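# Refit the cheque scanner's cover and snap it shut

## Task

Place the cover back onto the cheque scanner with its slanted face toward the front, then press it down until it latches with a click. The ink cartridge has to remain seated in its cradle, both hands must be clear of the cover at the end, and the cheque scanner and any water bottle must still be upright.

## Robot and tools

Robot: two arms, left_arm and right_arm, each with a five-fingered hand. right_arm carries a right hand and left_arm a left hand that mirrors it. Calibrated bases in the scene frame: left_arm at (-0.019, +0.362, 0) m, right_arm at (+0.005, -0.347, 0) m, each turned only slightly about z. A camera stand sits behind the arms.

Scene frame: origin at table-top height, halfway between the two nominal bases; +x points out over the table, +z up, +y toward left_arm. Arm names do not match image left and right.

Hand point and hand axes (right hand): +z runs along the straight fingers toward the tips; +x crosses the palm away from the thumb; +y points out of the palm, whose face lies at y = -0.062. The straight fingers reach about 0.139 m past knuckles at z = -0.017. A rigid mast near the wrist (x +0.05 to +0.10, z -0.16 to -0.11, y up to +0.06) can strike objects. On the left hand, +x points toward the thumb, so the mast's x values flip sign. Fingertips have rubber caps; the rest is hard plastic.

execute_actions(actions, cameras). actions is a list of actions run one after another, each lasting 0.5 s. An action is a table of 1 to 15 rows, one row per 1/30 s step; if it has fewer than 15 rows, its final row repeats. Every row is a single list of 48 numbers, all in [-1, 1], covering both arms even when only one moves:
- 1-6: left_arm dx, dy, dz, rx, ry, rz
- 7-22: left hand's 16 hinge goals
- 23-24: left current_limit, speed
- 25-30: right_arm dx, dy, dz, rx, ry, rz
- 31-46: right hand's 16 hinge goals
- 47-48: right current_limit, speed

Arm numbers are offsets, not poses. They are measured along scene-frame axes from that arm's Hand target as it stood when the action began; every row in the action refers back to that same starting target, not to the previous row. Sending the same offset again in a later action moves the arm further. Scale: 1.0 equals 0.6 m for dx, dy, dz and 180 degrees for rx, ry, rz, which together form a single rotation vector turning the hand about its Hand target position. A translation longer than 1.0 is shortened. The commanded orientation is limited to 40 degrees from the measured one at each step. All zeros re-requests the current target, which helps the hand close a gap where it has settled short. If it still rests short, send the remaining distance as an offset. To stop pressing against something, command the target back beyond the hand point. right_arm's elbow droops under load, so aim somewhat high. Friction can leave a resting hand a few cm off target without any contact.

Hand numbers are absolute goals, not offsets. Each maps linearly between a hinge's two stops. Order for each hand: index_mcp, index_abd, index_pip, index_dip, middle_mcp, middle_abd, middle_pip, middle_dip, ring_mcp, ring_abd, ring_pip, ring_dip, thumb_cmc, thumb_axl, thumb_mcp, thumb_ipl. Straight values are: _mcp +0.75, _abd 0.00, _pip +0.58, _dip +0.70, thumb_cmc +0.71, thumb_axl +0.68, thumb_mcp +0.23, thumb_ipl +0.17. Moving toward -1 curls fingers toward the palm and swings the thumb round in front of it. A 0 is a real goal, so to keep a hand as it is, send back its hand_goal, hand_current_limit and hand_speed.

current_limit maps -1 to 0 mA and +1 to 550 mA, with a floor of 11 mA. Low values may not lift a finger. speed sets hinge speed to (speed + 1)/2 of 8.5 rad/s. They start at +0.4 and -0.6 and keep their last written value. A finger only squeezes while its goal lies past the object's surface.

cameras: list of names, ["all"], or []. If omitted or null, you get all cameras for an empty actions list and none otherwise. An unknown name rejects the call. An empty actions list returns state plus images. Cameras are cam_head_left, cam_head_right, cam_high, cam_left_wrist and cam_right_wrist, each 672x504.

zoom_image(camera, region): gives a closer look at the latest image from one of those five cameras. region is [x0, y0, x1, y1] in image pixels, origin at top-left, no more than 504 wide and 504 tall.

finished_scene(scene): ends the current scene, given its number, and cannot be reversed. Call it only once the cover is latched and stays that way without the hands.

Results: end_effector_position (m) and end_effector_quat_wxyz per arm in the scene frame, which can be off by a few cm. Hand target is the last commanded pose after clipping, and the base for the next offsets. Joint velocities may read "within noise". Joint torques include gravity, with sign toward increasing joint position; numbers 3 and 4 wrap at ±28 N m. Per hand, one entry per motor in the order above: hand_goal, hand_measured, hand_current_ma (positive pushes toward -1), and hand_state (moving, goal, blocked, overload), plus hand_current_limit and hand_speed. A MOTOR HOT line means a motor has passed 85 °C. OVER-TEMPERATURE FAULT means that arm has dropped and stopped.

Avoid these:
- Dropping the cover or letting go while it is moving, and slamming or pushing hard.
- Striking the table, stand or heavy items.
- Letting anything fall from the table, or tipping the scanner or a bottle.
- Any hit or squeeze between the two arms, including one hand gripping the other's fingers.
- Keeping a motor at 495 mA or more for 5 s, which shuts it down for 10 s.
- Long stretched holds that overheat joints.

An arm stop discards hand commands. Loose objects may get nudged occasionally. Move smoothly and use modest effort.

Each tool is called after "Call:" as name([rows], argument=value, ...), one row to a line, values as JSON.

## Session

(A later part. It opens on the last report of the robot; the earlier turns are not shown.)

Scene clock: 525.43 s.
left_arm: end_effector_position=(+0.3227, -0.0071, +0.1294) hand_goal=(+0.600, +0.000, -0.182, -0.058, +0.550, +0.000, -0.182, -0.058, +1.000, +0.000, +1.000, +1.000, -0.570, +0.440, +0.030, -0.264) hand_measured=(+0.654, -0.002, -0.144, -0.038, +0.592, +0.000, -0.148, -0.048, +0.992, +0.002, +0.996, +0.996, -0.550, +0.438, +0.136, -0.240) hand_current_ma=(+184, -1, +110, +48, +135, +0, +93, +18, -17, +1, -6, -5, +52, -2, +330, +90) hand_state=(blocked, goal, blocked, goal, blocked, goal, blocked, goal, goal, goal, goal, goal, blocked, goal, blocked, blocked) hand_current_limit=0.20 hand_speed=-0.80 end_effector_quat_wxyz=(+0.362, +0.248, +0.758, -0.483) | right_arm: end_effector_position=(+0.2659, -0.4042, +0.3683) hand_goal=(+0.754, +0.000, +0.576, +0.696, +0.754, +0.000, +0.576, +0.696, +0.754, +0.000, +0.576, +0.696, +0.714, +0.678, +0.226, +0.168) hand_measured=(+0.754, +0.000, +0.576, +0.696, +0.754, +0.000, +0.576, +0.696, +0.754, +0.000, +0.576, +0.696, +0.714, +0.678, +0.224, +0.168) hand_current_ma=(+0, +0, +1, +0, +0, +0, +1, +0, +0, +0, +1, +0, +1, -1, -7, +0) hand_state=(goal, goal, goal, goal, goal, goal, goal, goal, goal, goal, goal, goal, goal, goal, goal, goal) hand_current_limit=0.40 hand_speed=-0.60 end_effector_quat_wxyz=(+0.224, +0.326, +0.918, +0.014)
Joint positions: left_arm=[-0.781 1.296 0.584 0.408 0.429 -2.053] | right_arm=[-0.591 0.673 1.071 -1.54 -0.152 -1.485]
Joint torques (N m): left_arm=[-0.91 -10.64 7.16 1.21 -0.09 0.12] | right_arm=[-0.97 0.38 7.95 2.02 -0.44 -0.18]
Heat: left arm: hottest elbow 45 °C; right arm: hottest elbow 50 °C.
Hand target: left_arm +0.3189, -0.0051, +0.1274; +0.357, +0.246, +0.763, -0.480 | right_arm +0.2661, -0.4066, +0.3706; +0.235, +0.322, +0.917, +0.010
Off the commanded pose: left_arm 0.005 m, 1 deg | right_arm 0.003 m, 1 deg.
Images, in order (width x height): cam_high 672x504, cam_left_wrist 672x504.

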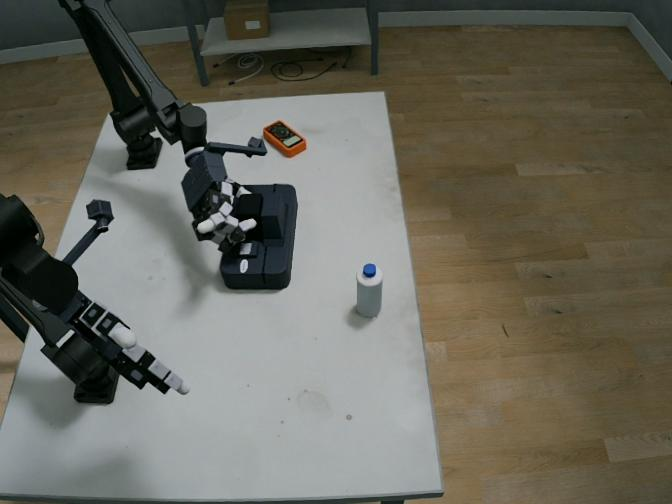

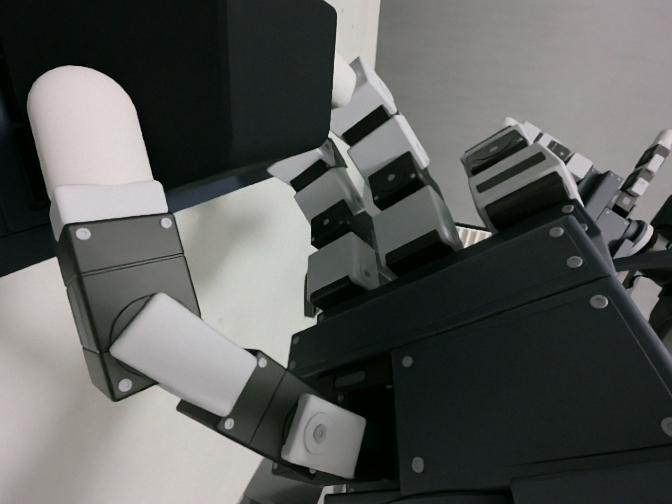

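Call:
execute_actions([
  [[0.008,-0.009,0.015,0,0,0,0.60,0,-0.1825,-0.058,0.55,0,-0.1825,-0.058,1,0,1,1,-0.571,0.44,0.03,-0.265,0.2,-0.8,0,0,0,0,0,0,0.754,0,0.576,0.696,0.754,0,0.576,0.696,0.754,0,0.576,0.696,0.714,0.678,0.226,0.168,0.4,-0.6]],
], cameras=["cam_high","cam_left_wrist"])

Call:
zoom_image(camera="cam_high", region=[236, 185, 276, 225])

Call:
zoom_image(camera="cam_left_wrist", region=[0, 0, 400, 300])

Scene clock: 550.70 s.
left_arm: end_effector_position=(+0.3221, -0.0070, +0.1294) hand_goal=(+0.600, +0.000, -0.182, -0.058, +0.550, +0.000, -0.182, -0.058, +1.000, +0.000, +1.000, +1.000, -0.570, +0.440, +0.030, -0.264) hand_measured=(+0.654, -0.004, -0.140, -0.034, +0.592, +0.000, -0.150, -0.054, +0.992, +0.002, +0.996, +0.996, -0.542, +0.442, +0.136, -0.240) hand_current_ma=(+184, -5, +121, +59, +135, +0, +85, +5, -17, +1, -6, -5, +73, +2, +330, +90) hand_state=(blocked, goal, blocked, blocked, blocked, goal, blocked, goal, goal, goal, goal, goal, blocked, goal, blocked, blocked) hand_current_limit=0.20 hand_speed=-0.80 end_effector_quat_wxyz=(+0.357, +0.248, +0.762, -0.479) | right_arm: end_effector_position=(+0.2659, -0.4042, +0.3683) hand_goal=(+0.754, +0.000, +0.576, +0.696, +0.754, +0.000, +0.576, +0.696, +0.754, +0.000, +0.576, +0.696, +0.714, +0.678, +0.226, +0.168) hand_measured=(+0.754, +0.000, +0.576, +0.696, +0.754, +0.000, +0.576, +0.696, +0.754, +0.000, +0.576, +0.696, +0.714, +0.678, +0.224, +0.168) hand_current_ma=(+0, +0, +1, +0, +0, +0, +1, +0, +0, +0, +1, +0, +1, -1, -7, +0) hand_state=(goal, goal, goal, goal, goal, goal, goal, goal, goal, goal, goal, goal, goal, goal, goal, goal) hand_current_limit=0.40 hand_speed=-0.60 end_effector_quat_wxyz=(+0.224, +0.326, +0.918, +0.014)
Joint positions: left_arm=[-0.783 1.292 0.592 0.381 0.428 -2.05] | right_arm=[-0.591 0.673 1.071 -1.54 -0.152 -1.485]
Joint torques (N m): left_arm=[-1.2 -10.64 8.83 1.07 -0.13 0.01] | right_arm=[-0.97 0.44 7.95 2 -0.45 -0.18]
Heat: left arm: hottest elbow 45 °C; right arm: hottest elbow 50 °C.
Hand target: left_arm +0.3236, -0.0104, +0.1363; +0.357, +0.246, +0.763, -0.480 | right_arm +0.2661, -0.4066, +0.3706; +0.235, +0.322, +0.917, +0.010
Off the commanded pose: left_arm 0.008 m, 0 deg | right_arm 0.003 m, 1 deg.
Images, in order (width x height): cam_high 672x504, cam_left_wrist 672x504.

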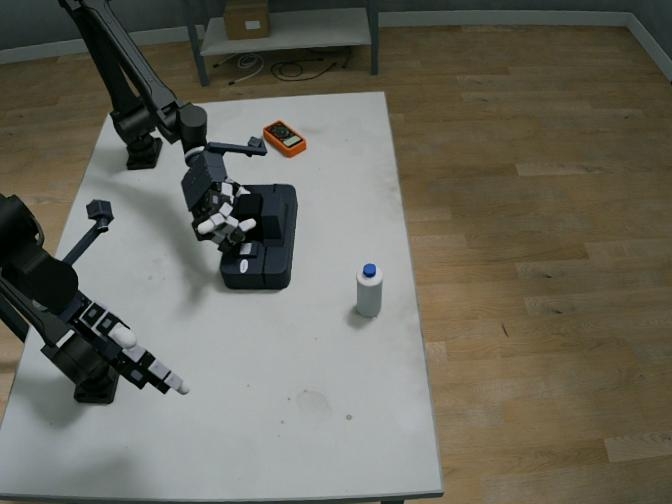

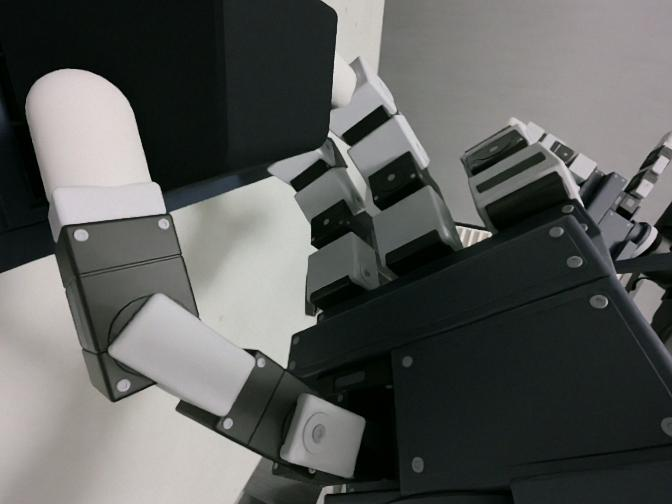

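Scaled by 12.600 from the camera's 672x504 image, which has a finer 960x720 frame.

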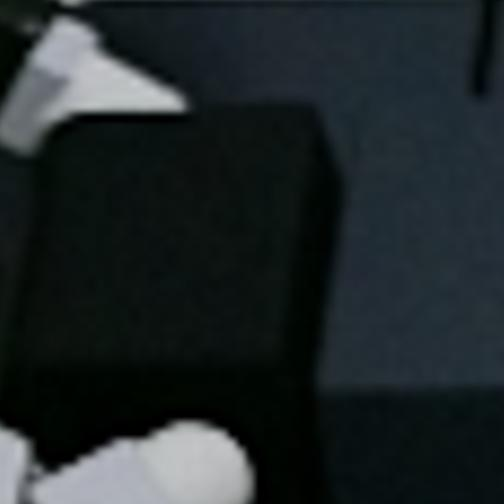

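Scaled by 1.260 from the camera's 672x504 image, which has a finer 960x720 frame.

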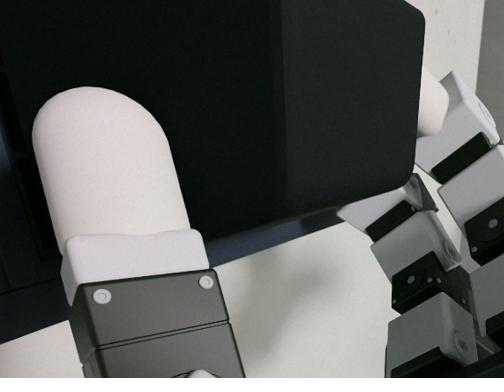

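Call:
execute_actions([
  [[0.004,-0.003,0.008,0,0,0,0.60,0,-0.1825,-0.058,0.55,0,-0.1825,-0.058,1,0,1,1,-0.571,0.44,0.03,-0.265,0.2,-0.8,0,0,0,0,0,0,0.754,0,0.576,0.696,0.754,0,0.576,0.696,0.754,0,0.576,0.696,0.714,0.678,0.226,0.168,0.4,-0.6]],
], cameras=["cam_high","cam_left_wrist"])

Call:
zoom_image(camera="cam_high", region=[236, 185, 276, 225])

Scene clock: 558.90 s.
left_arm: end_effector_position=(+0.3228, -0.0077, +0.1301) hand_goal=(+0.600, +0.000, -0.182, -0.058, +0.550, +0.000, -0.182, -0.058, +1.000, +0.000, +1.000, +1.000, -0.570, +0.440, +0.030, -0.264) hand_measured=(+0.654, -0.004, -0.140, -0.034, +0.592, +0.000, -0.150, -0.054, +0.992, +0.002, +0.996, +0.996, -0.542, +0.442, +0.136, -0.240) hand_current_ma=(+184, -5, +121, +59, +135, +0, +85, +5, -17, +1, -6, -5, +73, +2, +330, +90) hand_state=(blocked, goal, blocked, blocked, blocked, goal, blocked, goal, goal, goal, goal, goal, blocked, goal, blocked, blocked) hand_current_limit=0.20 hand_speed=-0.80 end_effector_quat_wxyz=(+0.354, +0.248, +0.765, -0.477) | right_arm: end_effector_position=(+0.2659, -0.4042, +0.3683) hand_goal=(+0.754, +0.000, +0.576, +0.696, +0.754, +0.000, +0.576, +0.696, +0.754, +0.000, +0.576, +0.696, +0.714, +0.678, +0.226, +0.168) hand_measured=(+0.754, +0.000, +0.576, +0.696, +0.754, +0.000, +0.576, +0.696, +0.754, +0.000, +0.576, +0.696, +0.714, +0.678, +0.224, +0.168) hand_current_ma=(+0, +0, +1, +0, +0, +0, +1, +0, +0, +0, +1, +0, +1, -1, -7, +0) hand_state=(goal, goal, goal, goal, goal, goal, goal, goal, goal, goal, goal, goal, goal, goal, goal, goal) hand_current_limit=0.40 hand_speed=-0.60 end_effector_quat_wxyz=(+0.224, +0.326, +0.918, +0.014)
Joint positions: left_arm=[-0.783 1.292 0.601 0.361 0.428 -2.049] | right_arm=[-0.591 0.673 1.071 -1.54 -0.152 -1.485]
Joint torques (N m): left_arm=[-0.26 -10.81 9.07 1.03 -0.06 0.07] | right_arm=[-0.97 0.44 7.94 2.02 -0.45 -0.18]
Heat: left arm: hottest elbow 44 °C; right arm: hottest elbow 50 °C.
Hand target: left_arm +0.3261, -0.0123, +0.1413; +0.357, +0.246, +0.763, -0.480 | right_arm +0.2661, -0.4066, +0.3706; +0.235, +0.322, +0.917, +0.010
Off the commanded pose: left_arm 0.012 m, 1 deg | right_arm 0.003 m, 1 deg.
Images, in order (width x height): cam_high 672x504, cam_left_wrist 672x504.

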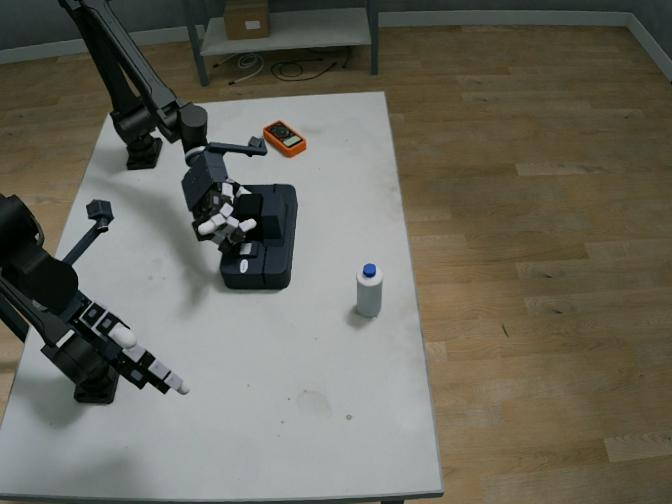

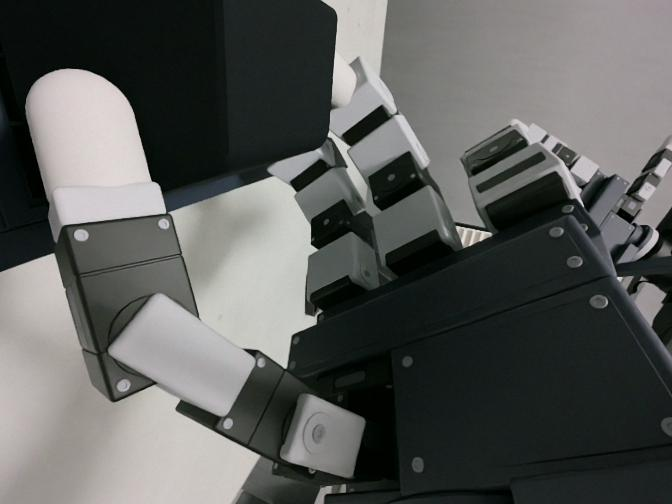

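Scaled by 12.600 from the camera's 672x504 image, which has a finer 960x720 frame.

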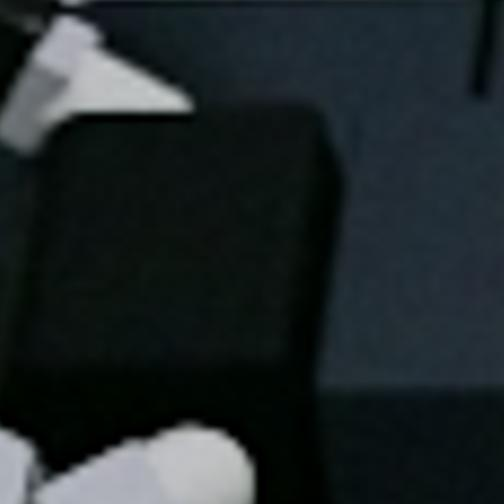

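Call:
execute_actions([
  [[0.003,-0.002,0.006,0,0,0,0.60,0,-0.1825,-0.058,0.55,0,-0.1825,-0.058,1,0,1,1,-0.571,0.44,0.03,-0.265,0.2,-0.8,0,0,0,0,0,0,0.754,0,0.576,0.696,0.754,0,0.576,0.696,0.754,0,0.576,0.696,0.714,0.678,0.226,0.168,0.4,-0.6]],
], cameras=["cam_high"])

Call:
zoom_image(camera="cam_high", region=[236, 185, 276, 225])

Scene clock: 561.90 s.
left_arm: end_effector_position=(+0.3232, -0.0081, +0.1303) hand_goal=(+0.600, +0.000, -0.182, -0.058, +0.550, +0.000, -0.182, -0.058, +1.000, +0.000, +1.000, +1.000, -0.570, +0.440, +0.030, -0.264) hand_measured=(+0.654, -0.004, -0.140, -0.034, +0.592, +0.000, -0.150, -0.054, +0.992, +0.002, +0.996, +0.996, -0.542, +0.442, +0.136, -0.240) hand_current_ma=(+184, -5, +121, +59, +135, +0, +85, +5, -17, +1, -6, -5, +73, +2, +330, +90) hand_state=(blocked, goal, blocked, blocked, blocked, goal, blocked, goal, goal, goal, goal, goal, blocked, goal, blocked, blocked) hand_current_limit=0.20 hand_speed=-0.80 end_effector_quat_wxyz=(+0.351, +0.248, +0.767, -0.476) | right_arm: end_effector_position=(+0.2659, -0.4042, +0.3683) hand_goal=(+0.754, +0.000, +0.576, +0.696, +0.754, +0.000, +0.576, +0.696, +0.754, +0.000, +0.576, +0.696, +0.714, +0.678, +0.226, +0.168) hand_measured=(+0.754, +0.000, +0.576, +0.696, +0.754, +0.000, +0.576, +0.696, +0.754, +0.000, +0.576, +0.696, +0.714, +0.678, +0.224, +0.168) hand_current_ma=(+0, +0, +1, +0, +0, +0, +1, +0, +0, +0, +1, +0, +1, -1, -7, +0) hand_state=(goal, goal, goal, goal, goal, goal, goal, goal, goal, goal, goal, goal, goal, goal, goal, goal) hand_current_limit=0.40 hand_speed=-0.60 end_effector_quat_wxyz=(+0.224, +0.326, +0.918, +0.014)
Joint positions: left_arm=[-0.783 1.292 0.608 0.347 0.428 -2.049] | right_arm=[-0.591 0.673 1.071 -1.54 -0.152 -1.485]
Joint torques (N m): left_arm=[-1.44 -11.87 9.2 1.29 -0.06 0.01] | right_arm=[-0.97 0.44 7.97 2 -0.45 -0.18]
Heat: left arm: hottest elbow 45 °C; right arm: hottest elbow 50 °C.
Hand target: left_arm +0.3279, -0.0134, +0.1447; +0.357, +0.246, +0.763, -0.480 | right_arm +0.2661, -0.4066, +0.3706; +0.235, +0.322, +0.917, +0.010
Off the commanded pose: left_arm 0.016 m, 1 deg | right_arm 0.003 m, 1 deg.
Images, in order (width x height): cam_high 672x504.

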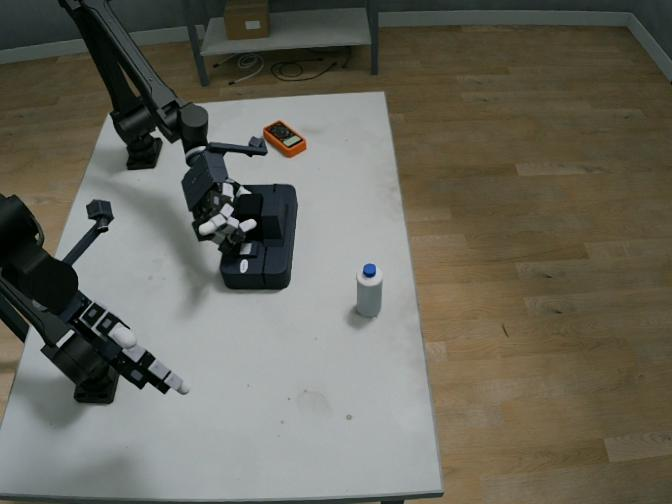

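Scaled by 12.600 from the camera's 672x504 image, which has a finer 960x720 frame.

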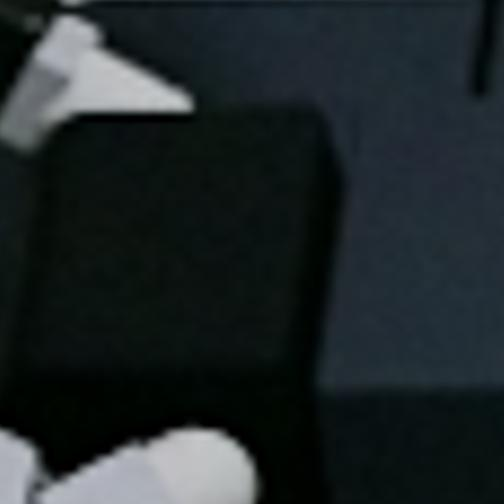

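Call:
execute_actions([
  [[0.0,-0.0,0.012,0,0,0,0.60,0,-0.1825,-0.058,0.55,0,-0.1825,-0.058,1,0,1,1,-0.571,0.44,0.03,-0.265,0.2,-0.8,0,0,0,0,0,0,0.754,0,0.576,0.696,0.754,0,0.576,0.696,0.754,0,0.576,0.696,0.714,0.678,0.226,0.168,0.4,-0.6]],
], cameras=["cam_high","cam_left_wrist"])

Call:
zoom_image(camera="cam_high", region=[236, 185, 276, 225])

Scene clock: 566.20 s.
left_arm: end_effector_position=(+0.3213, -0.0059, +0.1326) hand_goal=(+0.600, +0.000, -0.182, -0.058, +0.550, +0.000, -0.182, -0.058, +1.000, +0.000, +1.000, +1.000, -0.570, +0.440, +0.030, -0.264) hand_measured=(+0.654, -0.002, -0.140, -0.034, +0.592, +0.000, -0.150, -0.052, +0.992, +0.002, +0.996, +0.996, -0.542, +0.438, +0.136, -0.240) hand_current_ma=(+184, -4, +121, +59, +133, +0, +85, +9, -17, +1, -6, -5, +73, -2, +330, +90) hand_state=(blocked, goal, blocked, blocked, blocked, goal, blocked, goal, goal, goal, goal, goal, blocked, goal, blocked, blocked) hand_current_limit=0.20 hand_speed=-0.80 end_effector_quat_wxyz=(+0.346, +0.247, +0.771, -0.473) | right_arm: end_effector_position=(+0.2659, -0.4042, +0.3683) hand_goal=(+0.754, +0.000, +0.576, +0.696, +0.754, +0.000, +0.576, +0.696, +0.754, +0.000, +0.576, +0.696, +0.714, +0.678, +0.226, +0.168) hand_measured=(+0.754, +0.000, +0.576, +0.696, +0.754, +0.000, +0.576, +0.696, +0.754, +0.000, +0.576, +0.696, +0.714, +0.678, +0.224, +0.168) hand_current_ma=(+0, +0, +1, +0, +0, +0, +1, +0, +0, +0, +1, +0, +1, -1, -7, +0) hand_state=(goal, goal, goal, goal, goal, goal, goal, goal, goal, goal, goal, goal, goal, goal, goal, goal) hand_current_limit=0.40 hand_speed=-0.60 end_effector_quat_wxyz=(+0.224, +0.326, +0.918, +0.014)
Joint positions: left_arm=[-0.783 1.277 0.613 0.314 0.428 -2.049] | right_arm=[-0.591 0.673 1.071 -1.54 -0.152 -1.485]
Joint torques (N m): left_arm=[-1.2 -11.22 9.88 1.54 0.06 0.06] | right_arm=[-1.03 0.38 7.95 2 -0.45 -0.18]
Heat: left arm: hottest elbow 45 °C; right arm: hottest elbow 50 °C.
Hand target: left_arm +0.3280, -0.0135, +0.1520; +0.357, +0.246, +0.763, -0.480 | right_arm +0.2661, -0.4066, +0.3706; +0.235, +0.322, +0.917, +0.010
Off the commanded pose: left_arm 0.022 m, 2 deg | right_arm 0.003 m, 1 deg.
Images, in order (width x height): cam_high 672x504, cam_left_wrist 672x504.

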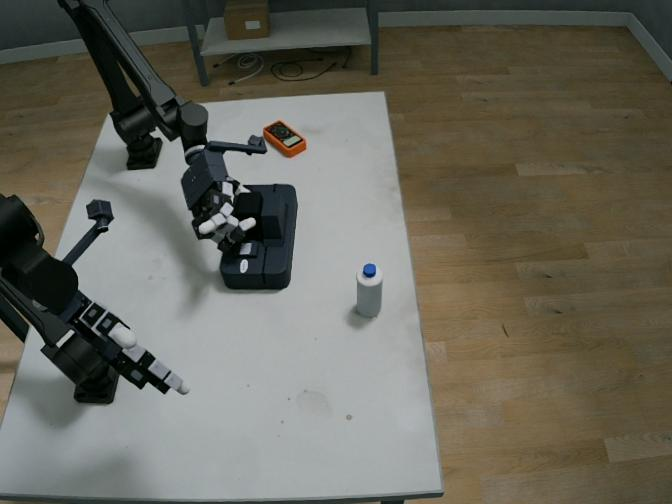

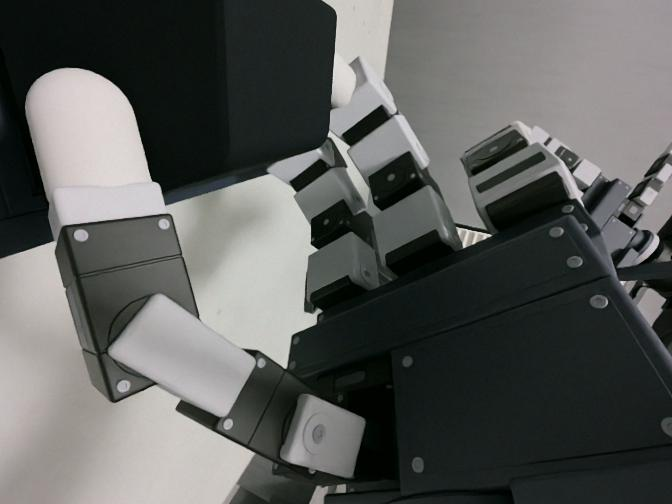

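Scaled by 12.600 from the camera's 672x504 image, which has a finer 960x720 frame.

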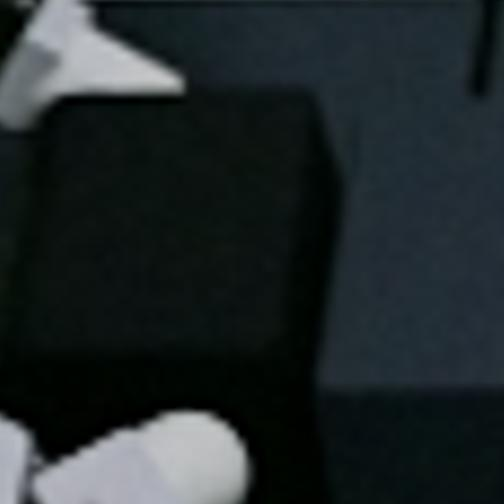

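Call:
execute_actions([
  [[0.008,-0.010,-0.002,0,0,0,0.60,0,-0.1825,-0.058,0.55,0,-0.1825,-0.058,1,0,1,1,-0.571,0.44,0.03,-0.265,0.2,-0.8,0,0,0,0,0,0,0.754,0,0.576,0.696,0.754,0,0.576,0.696,0.754,0,0.576,0.696,0.714,0.678,0.226,0.168,0.4,-0.6]],
], cameras=["cam_high"])

Call:
zoom_image(camera="cam_high", region=[236, 185, 276, 225])

Scene clock: 570.80 s.
left_arm: end_effector_position=(+0.3224, -0.0066, +0.1344) hand_goal=(+0.600, +0.000, -0.182, -0.058, +0.550, +0.000, -0.182, -0.058, +1.000, +0.000, +1.000, +1.000, -0.570, +0.440, +0.030, -0.264) hand_measured=(+0.654, -0.002, -0.140, -0.034, +0.592, +0.000, -0.150, -0.052, +0.992, +0.002, +0.996, +0.996, -0.542, +0.438, +0.136, -0.240) hand_current_ma=(+184, -2, +121, +59, +131, +0, +85, +12, -17, +1, -6, -5, +73, -3, +330, +90) hand_state=(blocked, goal, blocked, blocked, blocked, goal, blocked, goal, goal, goal, goal, goal, blocked, goal, blocked, blocked) hand_current_limit=0.20 hand_speed=-0.80 end_effector_quat_wxyz=(+0.348, +0.247, +0.771, -0.473) | right_arm: end_effector_position=(+0.2659, -0.4042, +0.3683) hand_goal=(+0.754, +0.000, +0.576, +0.696, +0.754, +0.000, +0.576, +0.696, +0.754, +0.000, +0.576, +0.696, +0.714, +0.678, +0.226, +0.168) hand_measured=(+0.754, +0.000, +0.576, +0.696, +0.754, +0.000, +0.576, +0.696, +0.754, +0.000, +0.576, +0.696, +0.714, +0.678, +0.224, +0.168) hand_current_ma=(+0, +0, +1, +0, +0, +0, +1, +0, +0, +0, +1, +0, +1, -1, -7, +0) hand_state=(goal, goal, goal, goal, goal, goal, goal, goal, goal, goal, goal, goal, goal, goal, goal, goal) hand_current_limit=0.40 hand_speed=-0.60 end_effector_quat_wxyz=(+0.224, +0.326, +0.918, +0.014)
Joint positions: left_arm=[-0.783 1.277 0.616 0.314 0.426 -2.05] | right_arm=[-0.591 0.673 1.071 -1.54 -0.152 -1.485]
Joint torques (N m): left_arm=[-1.03 -9.29 10.78 1.89 0.01 0.04] | right_arm=[-0.97 0.44 7.95 1.99 -0.44 -0.18]
Heat: left arm: hottest elbow 46 °C; right arm: hottest elbow 50 °C.
Hand target: left_arm +0.3327, -0.0194, +0.1506; +0.357, +0.246, +0.763, -0.480 | right_arm +0.2661, -0.4066, +0.3706; +0.235, +0.322, +0.917, +0.010
Off the commanded pose: left_arm 0.023 m, 2 deg | right_arm 0.003 m, 1 deg.
Images, in order (width x height): cam_high 672x504.

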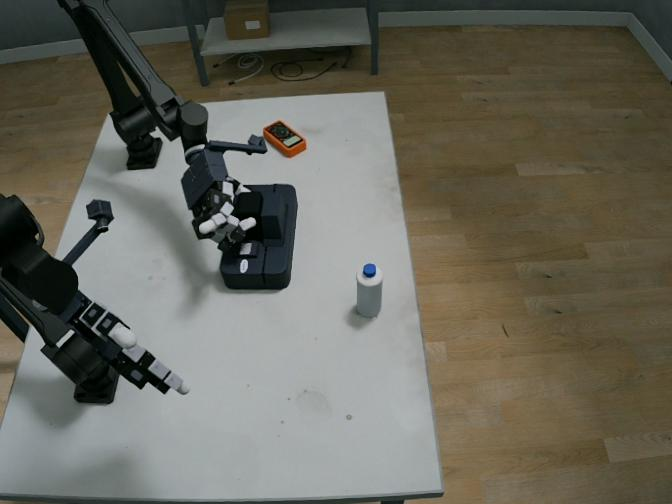

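Scaled by 12.600 from the camera's 672x504 image, which has a finer 960x720 frame.

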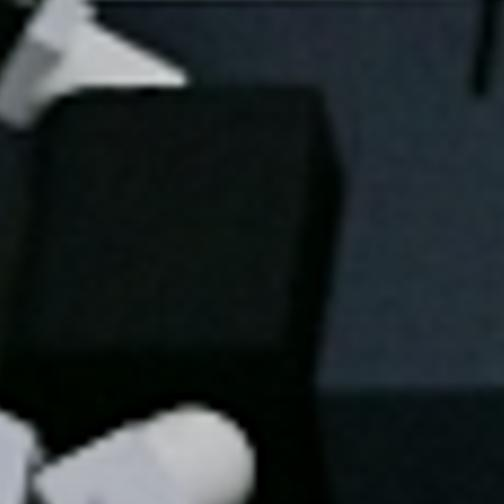

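Call:
execute_actions([
  [[0.004,-0.010,-0.004,0,0,0,0.60,0,-0.1825,-0.058,0.55,0,-0.1825,-0.058,1,0,1,1,-0.571,0.44,0.03,-0.265,0.2,-0.8,0,0,0,0,0,0,0.754,0,0.576,0.696,0.754,0,0.576,0.696,0.754,0,0.576,0.696,0.714,0.678,0.226,0.168,0.4,-0.6]],
], cameras=["cam_high"])

Call:
zoom_image(camera="cam_high", region=[236, 185, 276, 225])

Scene clock: 575.17 s.
left_arm: end_effector_position=(+0.3252, -0.0099, +0.1338) hand_goal=(+0.600, +0.000, -0.182, -0.058, +0.550, +0.000, -0.182, -0.058, +1.000, +0.000, +1.000, +1.000, -0.570, +0.440, +0.030, -0.264) hand_measured=(+0.654, -0.002, -0.140, -0.034, +0.592, +0.000, -0.150, -0.052, +0.992, +0.002, +0.996, +0.996, -0.542, +0.438, +0.136, -0.240) hand_current_ma=(+184, -2, +121, +59, +131, +1, +85, +13, -17, +1, -6, -5, +73, -3, +330, +90) hand_state=(blocked, goal, blocked, blocked, blocked, goal, blocked, goal, goal, goal, goal, goal, blocked, goal, blocked, blocked) hand_current_limit=0.20 hand_speed=-0.80 end_effector_quat_wxyz=(+0.348, +0.245, +0.772, -0.472) | right_arm: end_effector_position=(+0.2659, -0.4042, +0.3683) hand_goal=(+0.754, +0.000, +0.576, +0.696, +0.754, +0.000, +0.576, +0.696, +0.754, +0.000, +0.576, +0.696, +0.714, +0.678, +0.226, +0.168) hand_measured=(+0.754, +0.000, +0.576, +0.696, +0.754, +0.000, +0.576, +0.696, +0.754, +0.000, +0.576, +0.696, +0.714, +0.678, +0.224, +0.168) hand_current_ma=(+0, +0, +1, +0, +0, +0, +1, +0, +0, +0, +1, +0, +1, -1, -7, +0) hand_state=(goal, goal, goal, goal, goal, goal, goal, goal, goal, goal, goal, goal, goal, goal, goal, goal) hand_current_limit=0.40 hand_speed=-0.60 end_effector_quat_wxyz=(+0.224, +0.326, +0.918, +0.014)
Joint positions: left_arm=[-0.785 1.29 0.627 0.314 0.42 -2.052] | right_arm=[-0.591 0.673 1.071 -1.54 -0.152 -1.485]
Joint torques (N m): left_arm=[-0.79 -8.47 10.8 2.06 0.01 0.08] | right_arm=[-0.91 0.44 7.95 2.02 -0.45 -0.17]
Heat: left arm: hottest elbow 46 °C; right arm: hottest elbow 50 °C.
Hand target: left_arm +0.3350, -0.0255, +0.1482; +0.357, +0.246, +0.763, -0.480 | right_arm +0.2661, -0.4066, +0.3706; +0.235, +0.322, +0.917, +0.010
Off the commanded pose: left_arm 0.023 m, 2 deg | right_arm 0.003 m, 1 deg.
Images, in order (width x height): cam_high 672x504.

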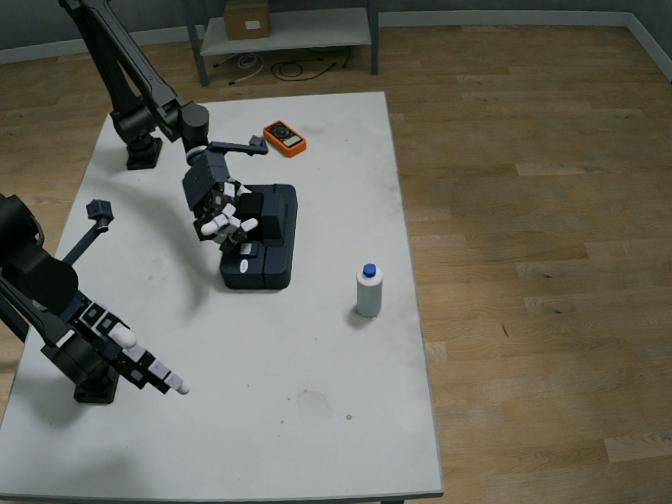

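Scaled by 12.600 from the camera's 672x504 image, which has a finer 960x720 frame.

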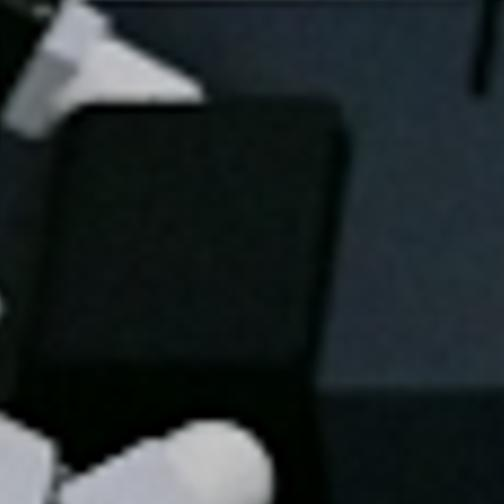

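Call:
execute_actions([
  [[-0.004,0.006,-0.03,0,0,0,0.60,0,-0.1825,-0.058,0.55,0,-0.1825,-0.058,1,0,1,1,-0.571,0.44,0.03,-0.265,0.2,-0.8,0,0,0,0,0,0,0.754,0,0.576,0.696,0.754,0,0.576,0.696,0.754,0,0.576,0.696,0.714,0.678,0.226,0.168,0.4,-0.6]],
], cameras=["cam_high"])

Call:
zoom_image(camera="cam_high", region=[236, 185, 276, 225])

Scene clock: 580.97 s.
left_arm: end_effector_position=(+0.3279, -0.0145, +0.1325) hand_goal=(+0.600, +0.000, -0.182, -0.058, +0.550, +0.000, -0.182, -0.058, +1.000, +0.000, +1.000, +1.000, -0.570, +0.440, +0.030, -0.264) hand_measured=(+0.644, +0.002, -0.144, -0.040, +0.586, +0.002, -0.158, -0.056, +0.992, +0.002, +0.996, +0.996, -0.546, +0.432, +0.142, -0.238) hand_current_ma=(+138, +1, +105, +42, +106, +3, +59, +4, -17, +1, -6, -5, +63, -18, +330, +98) hand_state=(blocked, goal, blocked, goal, blocked, goal, blocked, goal, goal, goal, goal, goal, blocked, goal, blocked, blocked) hand_current_limit=0.20 hand_speed=-0.80 end_effector_quat_wxyz=(+0.352, +0.241, +0.767, -0.478) | right_arm: end_effector_position=(+0.2659, -0.4042, +0.3683) hand_goal=(+0.754, +0.000, +0.576, +0.696, +0.754, +0.000, +0.576, +0.696, +0.754, +0.000, +0.576, +0.696, +0.714, +0.678, +0.226, +0.168) hand_measured=(+0.754, +0.000, +0.576, +0.696, +0.754, +0.000, +0.576, +0.696, +0.754, +0.000, +0.576, +0.696, +0.714, +0.678, +0.224, +0.168) hand_current_ma=(+0, +0, +1, +0, +0, +0, +1, +0, +0, +0, +1, +0, +1, -1, -7, +0) hand_state=(goal, goal, goal, goal, goal, goal, goal, goal, goal, goal, goal, goal, goal, goal, goal, goal) hand_current_limit=0.40 hand_speed=-0.60 end_effector_quat_wxyz=(+0.224, +0.326, +0.918, +0.014)
Joint positions: left_arm=[-0.786 1.31 0.627 0.355 0.419 -2.065] | right_arm=[-0.591 0.673 1.071 -1.54 -0.152 -1.485]
Joint torques (N m): left_arm=[-1.14 -7.82 8.27 3.14 0.07 0.19] | right_arm=[-0.97 0.5 7.95 2.02 -0.44 -0.18]
Heat: left arm: hottest elbow 47 °C; right arm: hottest elbow 50 °C.
Hand target: left_arm +0.3326, -0.0218, +0.1303; +0.357, +0.246, +0.763, -0.480 | right_arm +0.2661, -0.4066, +0.3706; +0.235, +0.322, +0.917, +0.010
Off the commanded pose: left_arm 0.009 m, 1 deg | right_arm 0.003 m, 1 deg.
Images, in order (width x height): cam_high 672x504.

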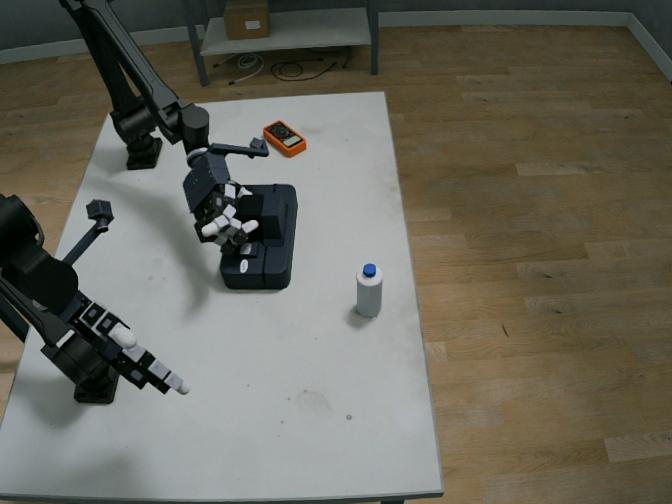

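Scaled by 12.600 from the camera's 672x504 image, which has a finer 960x720 frame.

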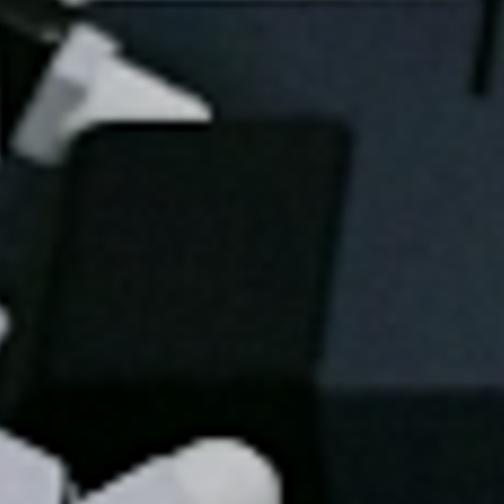

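Call:
execute_actions([
  [[-0.007,0.006,0.0,0,0,0,0.60,0,-0.1825,-0.058,0.55,0,-0.1825,-0.058,1,0,1,1,-0.571,0.44,0.03,-0.265,0.2,-0.8,0,0,0,0,0,0,0.754,0,0.576,0.696,0.754,0,0.576,0.696,0.754,0,0.576,0.696,0.714,0.678,0.226,0.168,0.4,-0.6]],
], cameras=["cam_high","cam_left_wrist"])

Call:
zoom_image(camera="cam_high", region=[236, 185, 276, 225])

Call:
zoom_image(camera="cam_left_wrist", region=[0, 0, 400, 300])

Scene clock: 589.97 s.
left_arm: end_effector_position=(+0.3274, -0.0140, +0.1319) hand_goal=(+0.600, +0.000, -0.182, -0.058, +0.550, +0.000, -0.182, -0.058, +1.000, +0.000, +1.000, +1.000, -0.570, +0.440, +0.030, -0.264) hand_measured=(+0.644, +0.002, -0.144, -0.040, +0.586, +0.002, -0.158, -0.054, +0.992, +0.002, +0.996, +0.996, -0.548, +0.432, +0.142, -0.238) hand_current_ma=(+137, +1, +105, +42, +106, +3, +59, +6, -17, +1, -6, -5, +54, -19, +330, +98) hand_state=(blocked, goal, blocked, goal, blocked, goal, blocked, goal, goal, goal, goal, goal, blocked, goal, blocked, blocked) hand_current_limit=0.20 hand_speed=-0.80 end_effector_quat_wxyz=(+0.354, +0.241, +0.766, -0.479) | right_arm: end_effector_position=(+0.2659, -0.4042, +0.3683) hand_goal=(+0.754, +0.000, +0.576, +0.696, +0.754, +0.000, +0.576, +0.696, +0.754, +0.000, +0.576, +0.696, +0.714, +0.678, +0.226, +0.168) hand_measured=(+0.754, +0.000, +0.576, +0.696, +0.754, +0.000, +0.576, +0.696, +0.754, +0.000, +0.576, +0.696, +0.714, +0.678, +0.224, +0.168) hand_current_ma=(+0, +0, +1, +0, +0, +0, +1, +0, +0, +0, +1, +0, +1, -1, -7, +0) hand_state=(goal, goal, goal, goal, goal, goal, goal, goal, goal, goal, goal, goal, goal, goal, goal, goal) hand_current_limit=0.40 hand_speed=-0.60 end_effector_quat_wxyz=(+0.224, +0.326, +0.918, +0.014)
Joint positions: left_arm=[-0.786 1.31 0.622 0.364 0.419 -2.065] | right_arm=[-0.591 0.673 1.071 -1.54 -0.152 -1.485]
Joint torques (N m): left_arm=[-0.56 -9.47 7.56 2.76 0.03 0.25] | right_arm=[-0.97 0.38 7.95 2.02 -0.44 -0.18]
Heat: left arm: hottest elbow 47 °C; right arm: hottest elbow 50 °C.
Hand target: left_arm +0.3284, -0.0182, +0.1303; +0.357, +0.246, +0.763, -0.480 | right_arm +0.2661, -0.4066, +0.3706; +0.235, +0.322, +0.917, +0.010
Off the commanded pose: left_arm 0.005 m, 1 deg | right_arm 0.003 m, 1 deg.
Images, in order (width x height): cam_high 672x504, cam_left_wrist 672x504.

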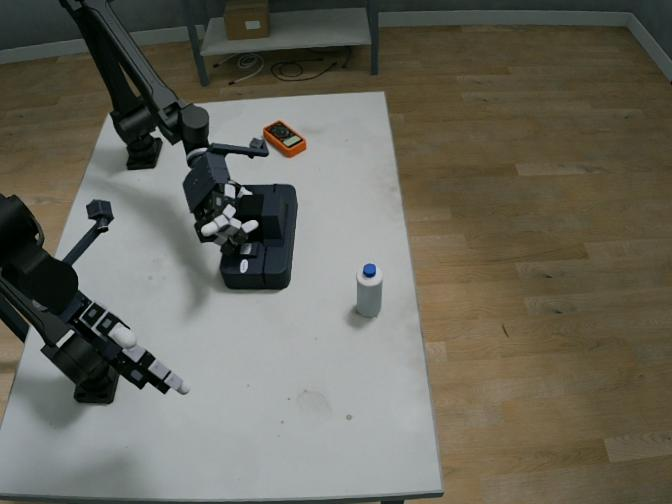

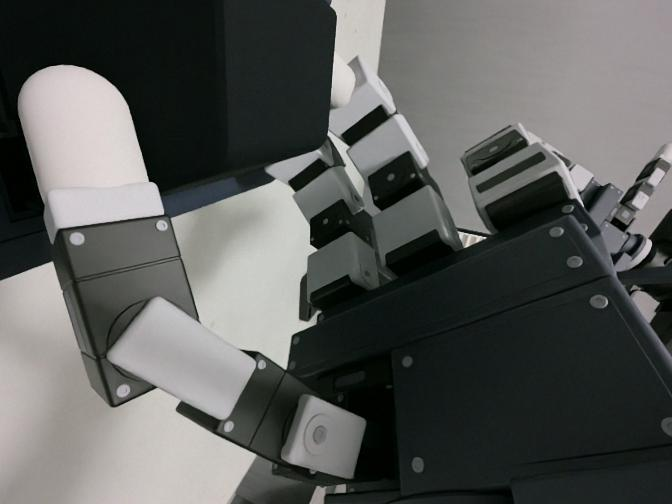

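Scaled by 12.600 from the camera's 672x504 image, which has a finer 960x720 frame.

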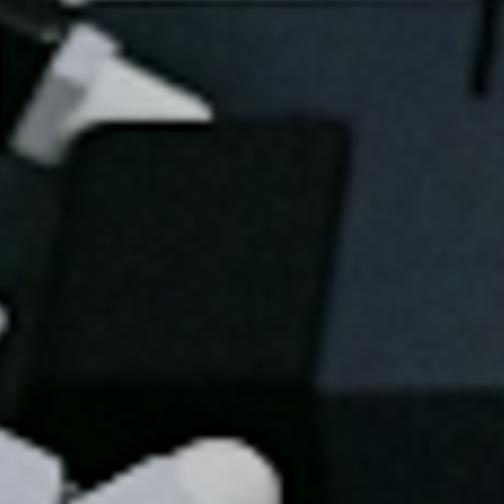

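Scaled by 1.260 from the camera's 672x504 image, which has a finer 960x720 frame.

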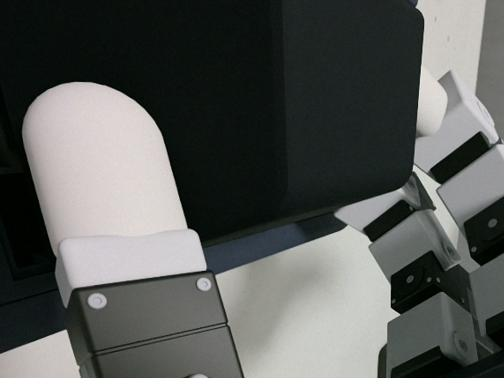

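Call:
execute_actions([
  [[-0.012,0.004,-0.006,0,0,0,0.60,0,-0.1825,-0.058,0.55,0,-0.1825,-0.058,1,0,1,1,-0.571,0.44,0.03,-0.265,0.2,-0.8,0,0,0,0,0,0,0.754,0,0.576,0.696,0.754,0,0.576,0.696,0.754,0,0.576,0.696,0.714,0.678,0.226,0.168,0.4,-0.6]],
], cameras=["cam_high"])

Call:
zoom_image(camera="cam_high", region=[236, 185, 276, 225])

Scene clock: 596.87 s.
left_arm: end_effector_position=(+0.3255, -0.0143, +0.1312) hand_goal=(+0.600, +0.000, -0.182, -0.058, +0.550, +0.000, -0.182, -0.058, +1.000, +0.000, +1.000, +1.000, -0.570, +0.440, +0.030, -0.264) hand_measured=(+0.644, +0.002, -0.144, -0.040, +0.586, +0.002, -0.158, -0.050, +0.992, +0.002, +0.996, +0.996, -0.554, +0.432, +0.142, -0.238) hand_current_ma=(+137, +1, +105, +42, +106, +3, +63, +17, -17, +1, -6, -5, +40, -19, +330, +98) hand_state=(blocked, goal, blocked, goal, blocked, goal, blocked, goal, goal, goal, goal, goal, goal, goal, blocked, blocked) hand_current_limit=0.20 hand_speed=-0.80 end_effector_quat_wxyz=(+0.360, +0.243, +0.763, -0.479) | right_arm: end_effector_position=(+0.2659, -0.4042, +0.3683) hand_goal=(+0.754, +0.000, +0.576, +0.696, +0.754, +0.000, +0.576, +0.696, +0.754, +0.000, +0.576, +0.696, +0.714, +0.678, +0.226, +0.168) hand_measured=(+0.754, +0.000, +0.576, +0.696, +0.754, +0.000, +0.576, +0.696, +0.754, +0.000, +0.576, +0.696, +0.714, +0.678, +0.224, +0.168) hand_current_ma=(+0, +0, +1, +0, +0, +0, +1, +0, +0, +0, +1, +0, +1, -1, -7, +0) hand_state=(goal, goal, goal, goal, goal, goal, goal, goal, goal, goal, goal, goal, goal, goal, goal, goal) hand_current_limit=0.40 hand_speed=-0.60 end_effector_quat_wxyz=(+0.224, +0.326, +0.918, +0.014)
Joint positions: left_arm=[-0.794 1.31 0.61 0.388 0.409 -2.063] | right_arm=[-0.591 0.673 1.071 -1.54 -0.152 -1.485]
Joint torques (N m): left_arm=[-1.38 -10.52 6.86 2.3 0 0.18] | right_arm=[-0.97 0.44 7.95 2.02 -0.45 -0.17]
Heat: left arm: hottest elbow 47 °C; right arm: hottest elbow 50 °C.
Hand target: left_arm +0.3212, -0.0159, +0.1268; +0.357, +0.246, +0.763, -0.480 | right_arm +0.2661, -0.4066, +0.3706; +0.235, +0.322, +0.917, +0.010
Off the commanded pose: left_arm 0.006 m, 1 deg | right_arm 0.003 m, 1 deg.
Images, in order (width x height): cam_high 672x504.

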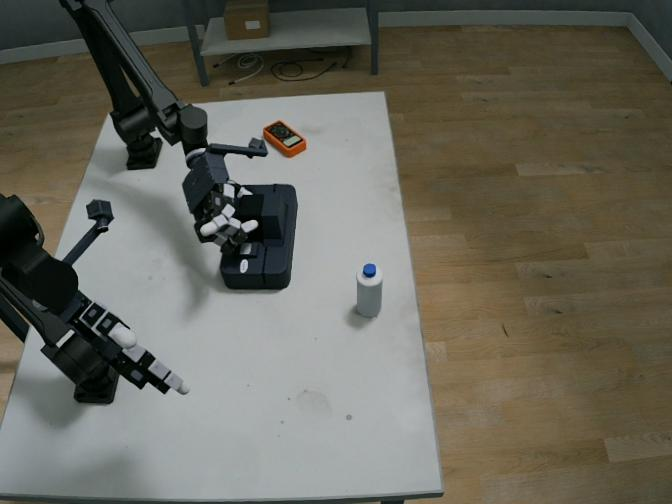

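Scaled by 12.600 from the camera's 672x504 image, which has a finer 960x720 frame.

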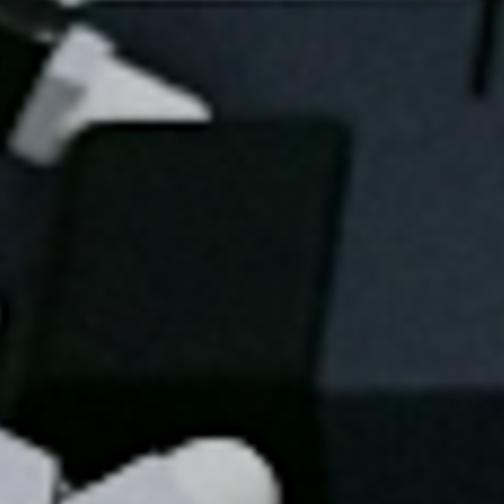

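Call:
execute_actions([
  [[-0.010,0.00,0.0,0,0,0,0.60,0,-0.1825,-0.058,0.55,0,-0.1825,-0.058,1,0,1,1,-0.571,0.44,0.03,-0.265,0.2,-0.8,0,0,0,0,0,0,0.754,0,0.576,0.696,0.754,0,0.576,0.696,0.754,0,0.576,0.696,0.714,0.678,0.226,0.168,0.4,-0.6]],
], cameras=["cam_high"])

Call:
zoom_image(camera="cam_high", region=[236, 185, 276, 225])

Scene clock: 599.97 s.
left_arm: end_effector_position=(+0.3231, -0.0145, +0.1302) hand_goal=(+0.600, +0.000, -0.182, -0.058, +0.550, +0.000, -0.182, -0.058, +1.000, +0.000, +1.000, +1.000, -0.570, +0.440, +0.030, -0.264) hand_measured=(+0.644, +0.002, -0.144, -0.040, +0.586, +0.002, -0.158, -0.050, +0.992, +0.002, +0.996, +0.996, -0.554, +0.432, +0.142, -0.238) hand_current_ma=(+137, +1, +105, +42, +106, +1, +63, +18, -17, +1, -6, -5, +36, -19, +330, +98) hand_state=(blocked, goal, blocked, goal, blocked, goal, blocked, goal, goal, goal, goal, goal, goal, goal, blocked, blocked) hand_current_limit=0.20 hand_speed=-0.80 end_effector_quat_wxyz=(+0.363, +0.246, +0.762, -0.476) | right_arm: end_effector_position=(+0.2659, -0.4042, +0.3683) hand_goal=(+0.754, +0.000, +0.576, +0.696, +0.754, +0.000, +0.576, +0.696, +0.754, +0.000, +0.576, +0.696, +0.714, +0.678, +0.226, +0.168) hand_measured=(+0.754, +0.000, +0.576, +0.696, +0.754, +0.000, +0.576, +0.696, +0.754, +0.000, +0.576, +0.696, +0.714, +0.678, +0.224, +0.168) hand_current_ma=(+0, +0, +1, +0, +0, +0, +1, +0, +0, +0, +1, +0, +1, -1, -7, +0) hand_state=(goal, goal, goal, goal, goal, goal, goal, goal, goal, goal, goal, goal, goal, goal, goal, goal) hand_current_limit=0.40 hand_speed=-0.60 end_effector_quat_wxyz=(+0.224, +0.326, +0.918, +0.014)
Joint positions: left_arm=[-0.803 1.308 0.603 0.393 0.395 -2.055] | right_arm=[-0.591 0.673 1.071 -1.54 -0.152 -1.485]
Joint torques (N m): left_arm=[-1.61 -10.99 6.61 2.03 0.08 0.01] | right_arm=[-1.03 0.44 7.97 2 -0.45 -0.18]
Heat: left arm: hottest elbow 46 °C; right arm: hottest elbow 50 °C.
Hand target: left_arm +0.3152, -0.0158, +0.1266; +0.357, +0.246, +0.763, -0.480 | right_arm +0.2661, -0.4066, +0.3706; +0.235, +0.322, +0.917, +0.010
Off the commanded pose: left_arm 0.009 m, 1 deg | right_arm 0.003 m, 1 deg.
Images, in order (width x height): cam_high 672x504.

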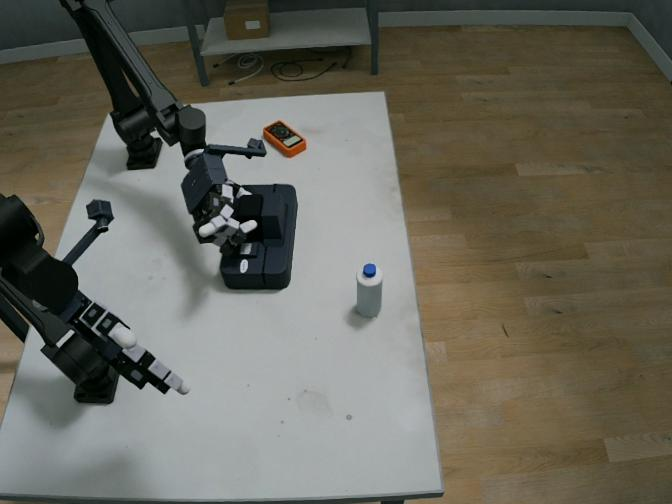

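Scaled by 12.600 from the camera's 672x504 image, which has a finer 960x720 frame.

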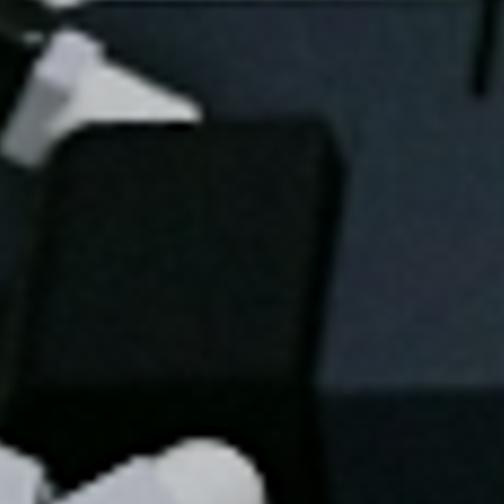

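Call:
execute_actions([
  [[0.004,0.00,-0.015,0,0,0,0.60,0,-0.1825,-0.058,0.55,0,-0.1825,-0.058,1,0,1,1,-0.571,0.44,0.03,-0.265,0.2,-0.8,0,0,0,0,0,0,0.754,0,0.576,0.696,0.754,0,0.576,0.696,0.754,0,0.576,0.696,0.714,0.678,0.226,0.168,0.4,-0.6]],
], cameras=["cam_high","cam_left_wrist"])

Call:
zoom_image(camera="cam_high", region=[236, 185, 276, 225])

Scene clock: 603.93 s.
left_arm: end_effector_position=(+0.3225, -0.0141, +0.1305) hand_goal=(+0.600, +0.000, -0.182, -0.058, +0.550, +0.000, -0.182, -0.058, +1.000, +0.000, +1.000, +1.000, -0.570, +0.440, +0.030, -0.264) hand_measured=(+0.644, +0.002, -0.144, -0.040, +0.586, +0.002, -0.156, -0.050, +0.992, +0.002, +0.996, +0.996, -0.558, +0.432, +0.142, -0.238) hand_current_ma=(+137, +1, +105, +42, +106, +1, +70, +18, -17, +1, -6, -5, +27, -19, +330, +98) hand_state=(blocked, goal, blocked, goal, blocked, goal, blocked, goal, goal, goal, goal, goal, goal, goal, blocked, blocked) hand_current_limit=0.20 hand_speed=-0.80 end_effector_quat_wxyz=(+0.369, +0.246, +0.757, -0.479) | right_arm: end_effector_position=(+0.2659, -0.4042, +0.3683) hand_goal=(+0.754, +0.000, +0.576, +0.696, +0.754, +0.000, +0.576, +0.696, +0.754, +0.000, +0.576, +0.696, +0.714, +0.678, +0.226, +0.168) hand_measured=(+0.754, +0.000, +0.576, +0.696, +0.754, +0.000, +0.576, +0.696, +0.754, +0.000, +0.576, +0.696, +0.714, +0.678, +0.224, +0.168) hand_current_ma=(+0, +0, +1, +0, +0, +0, +1, +0, +0, +0, +1, +0, +1, -1, -7, +0) hand_state=(goal, goal, goal, goal, goal, goal, goal, goal, goal, goal, goal, goal, goal, goal, goal, goal) hand_current_limit=0.40 hand_speed=-0.60 end_effector_quat_wxyz=(+0.224, +0.326, +0.918, +0.014)
Joint positions: left_arm=[-0.803 1.308 0.592 0.421 0.396 -2.055] | right_arm=[-0.591 0.673 1.071 -1.54 -0.152 -1.485]
Joint torques (N m): left_arm=[-0.85 -8.88 6.86 2.48 0.35 0.02] | right_arm=[-1.03 0.44 7.97 2.02 -0.44 -0.18]
Heat: left arm: hottest elbow 46 °C; right arm: hottest elbow 50 °C.
Hand target: left_arm +0.3176, -0.0159, +0.1176; +0.357, +0.246, +0.763, -0.480 | right_arm +0.2661, -0.4066, +0.3706; +0.235, +0.322, +0.917, +0.010
Off the commanded pose: left_arm 0.014 m, 2 deg | right_arm 0.003 m, 1 deg.
Images, in order (width x height): cam_high 672x504, cam_left_wrist 672x504.

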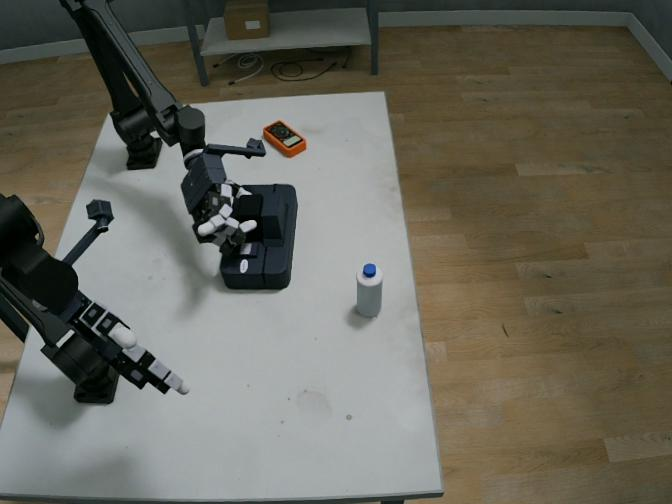

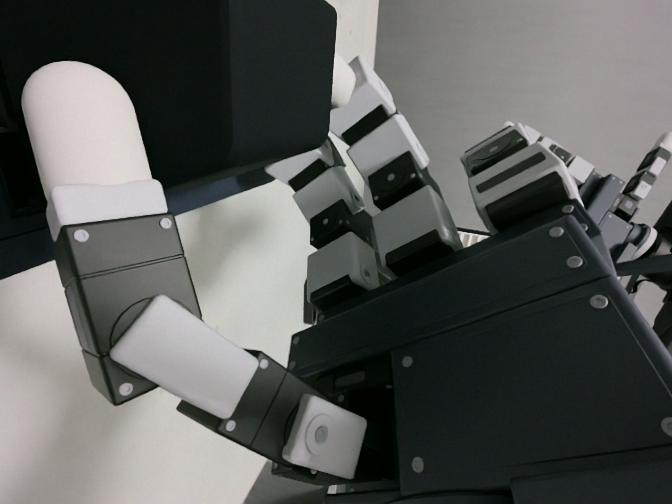

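Scaled by 12.600 from the camera's 672x504 image, which has a finer 960x720 frame.

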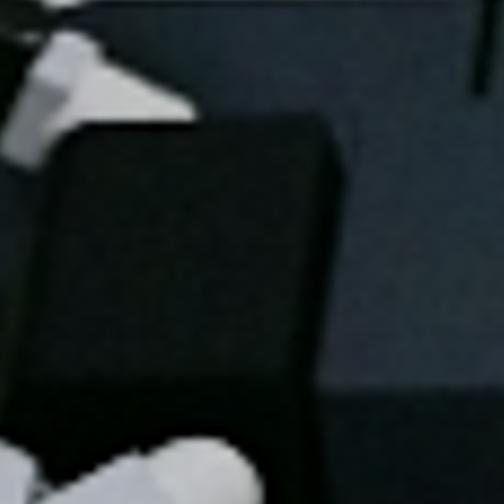

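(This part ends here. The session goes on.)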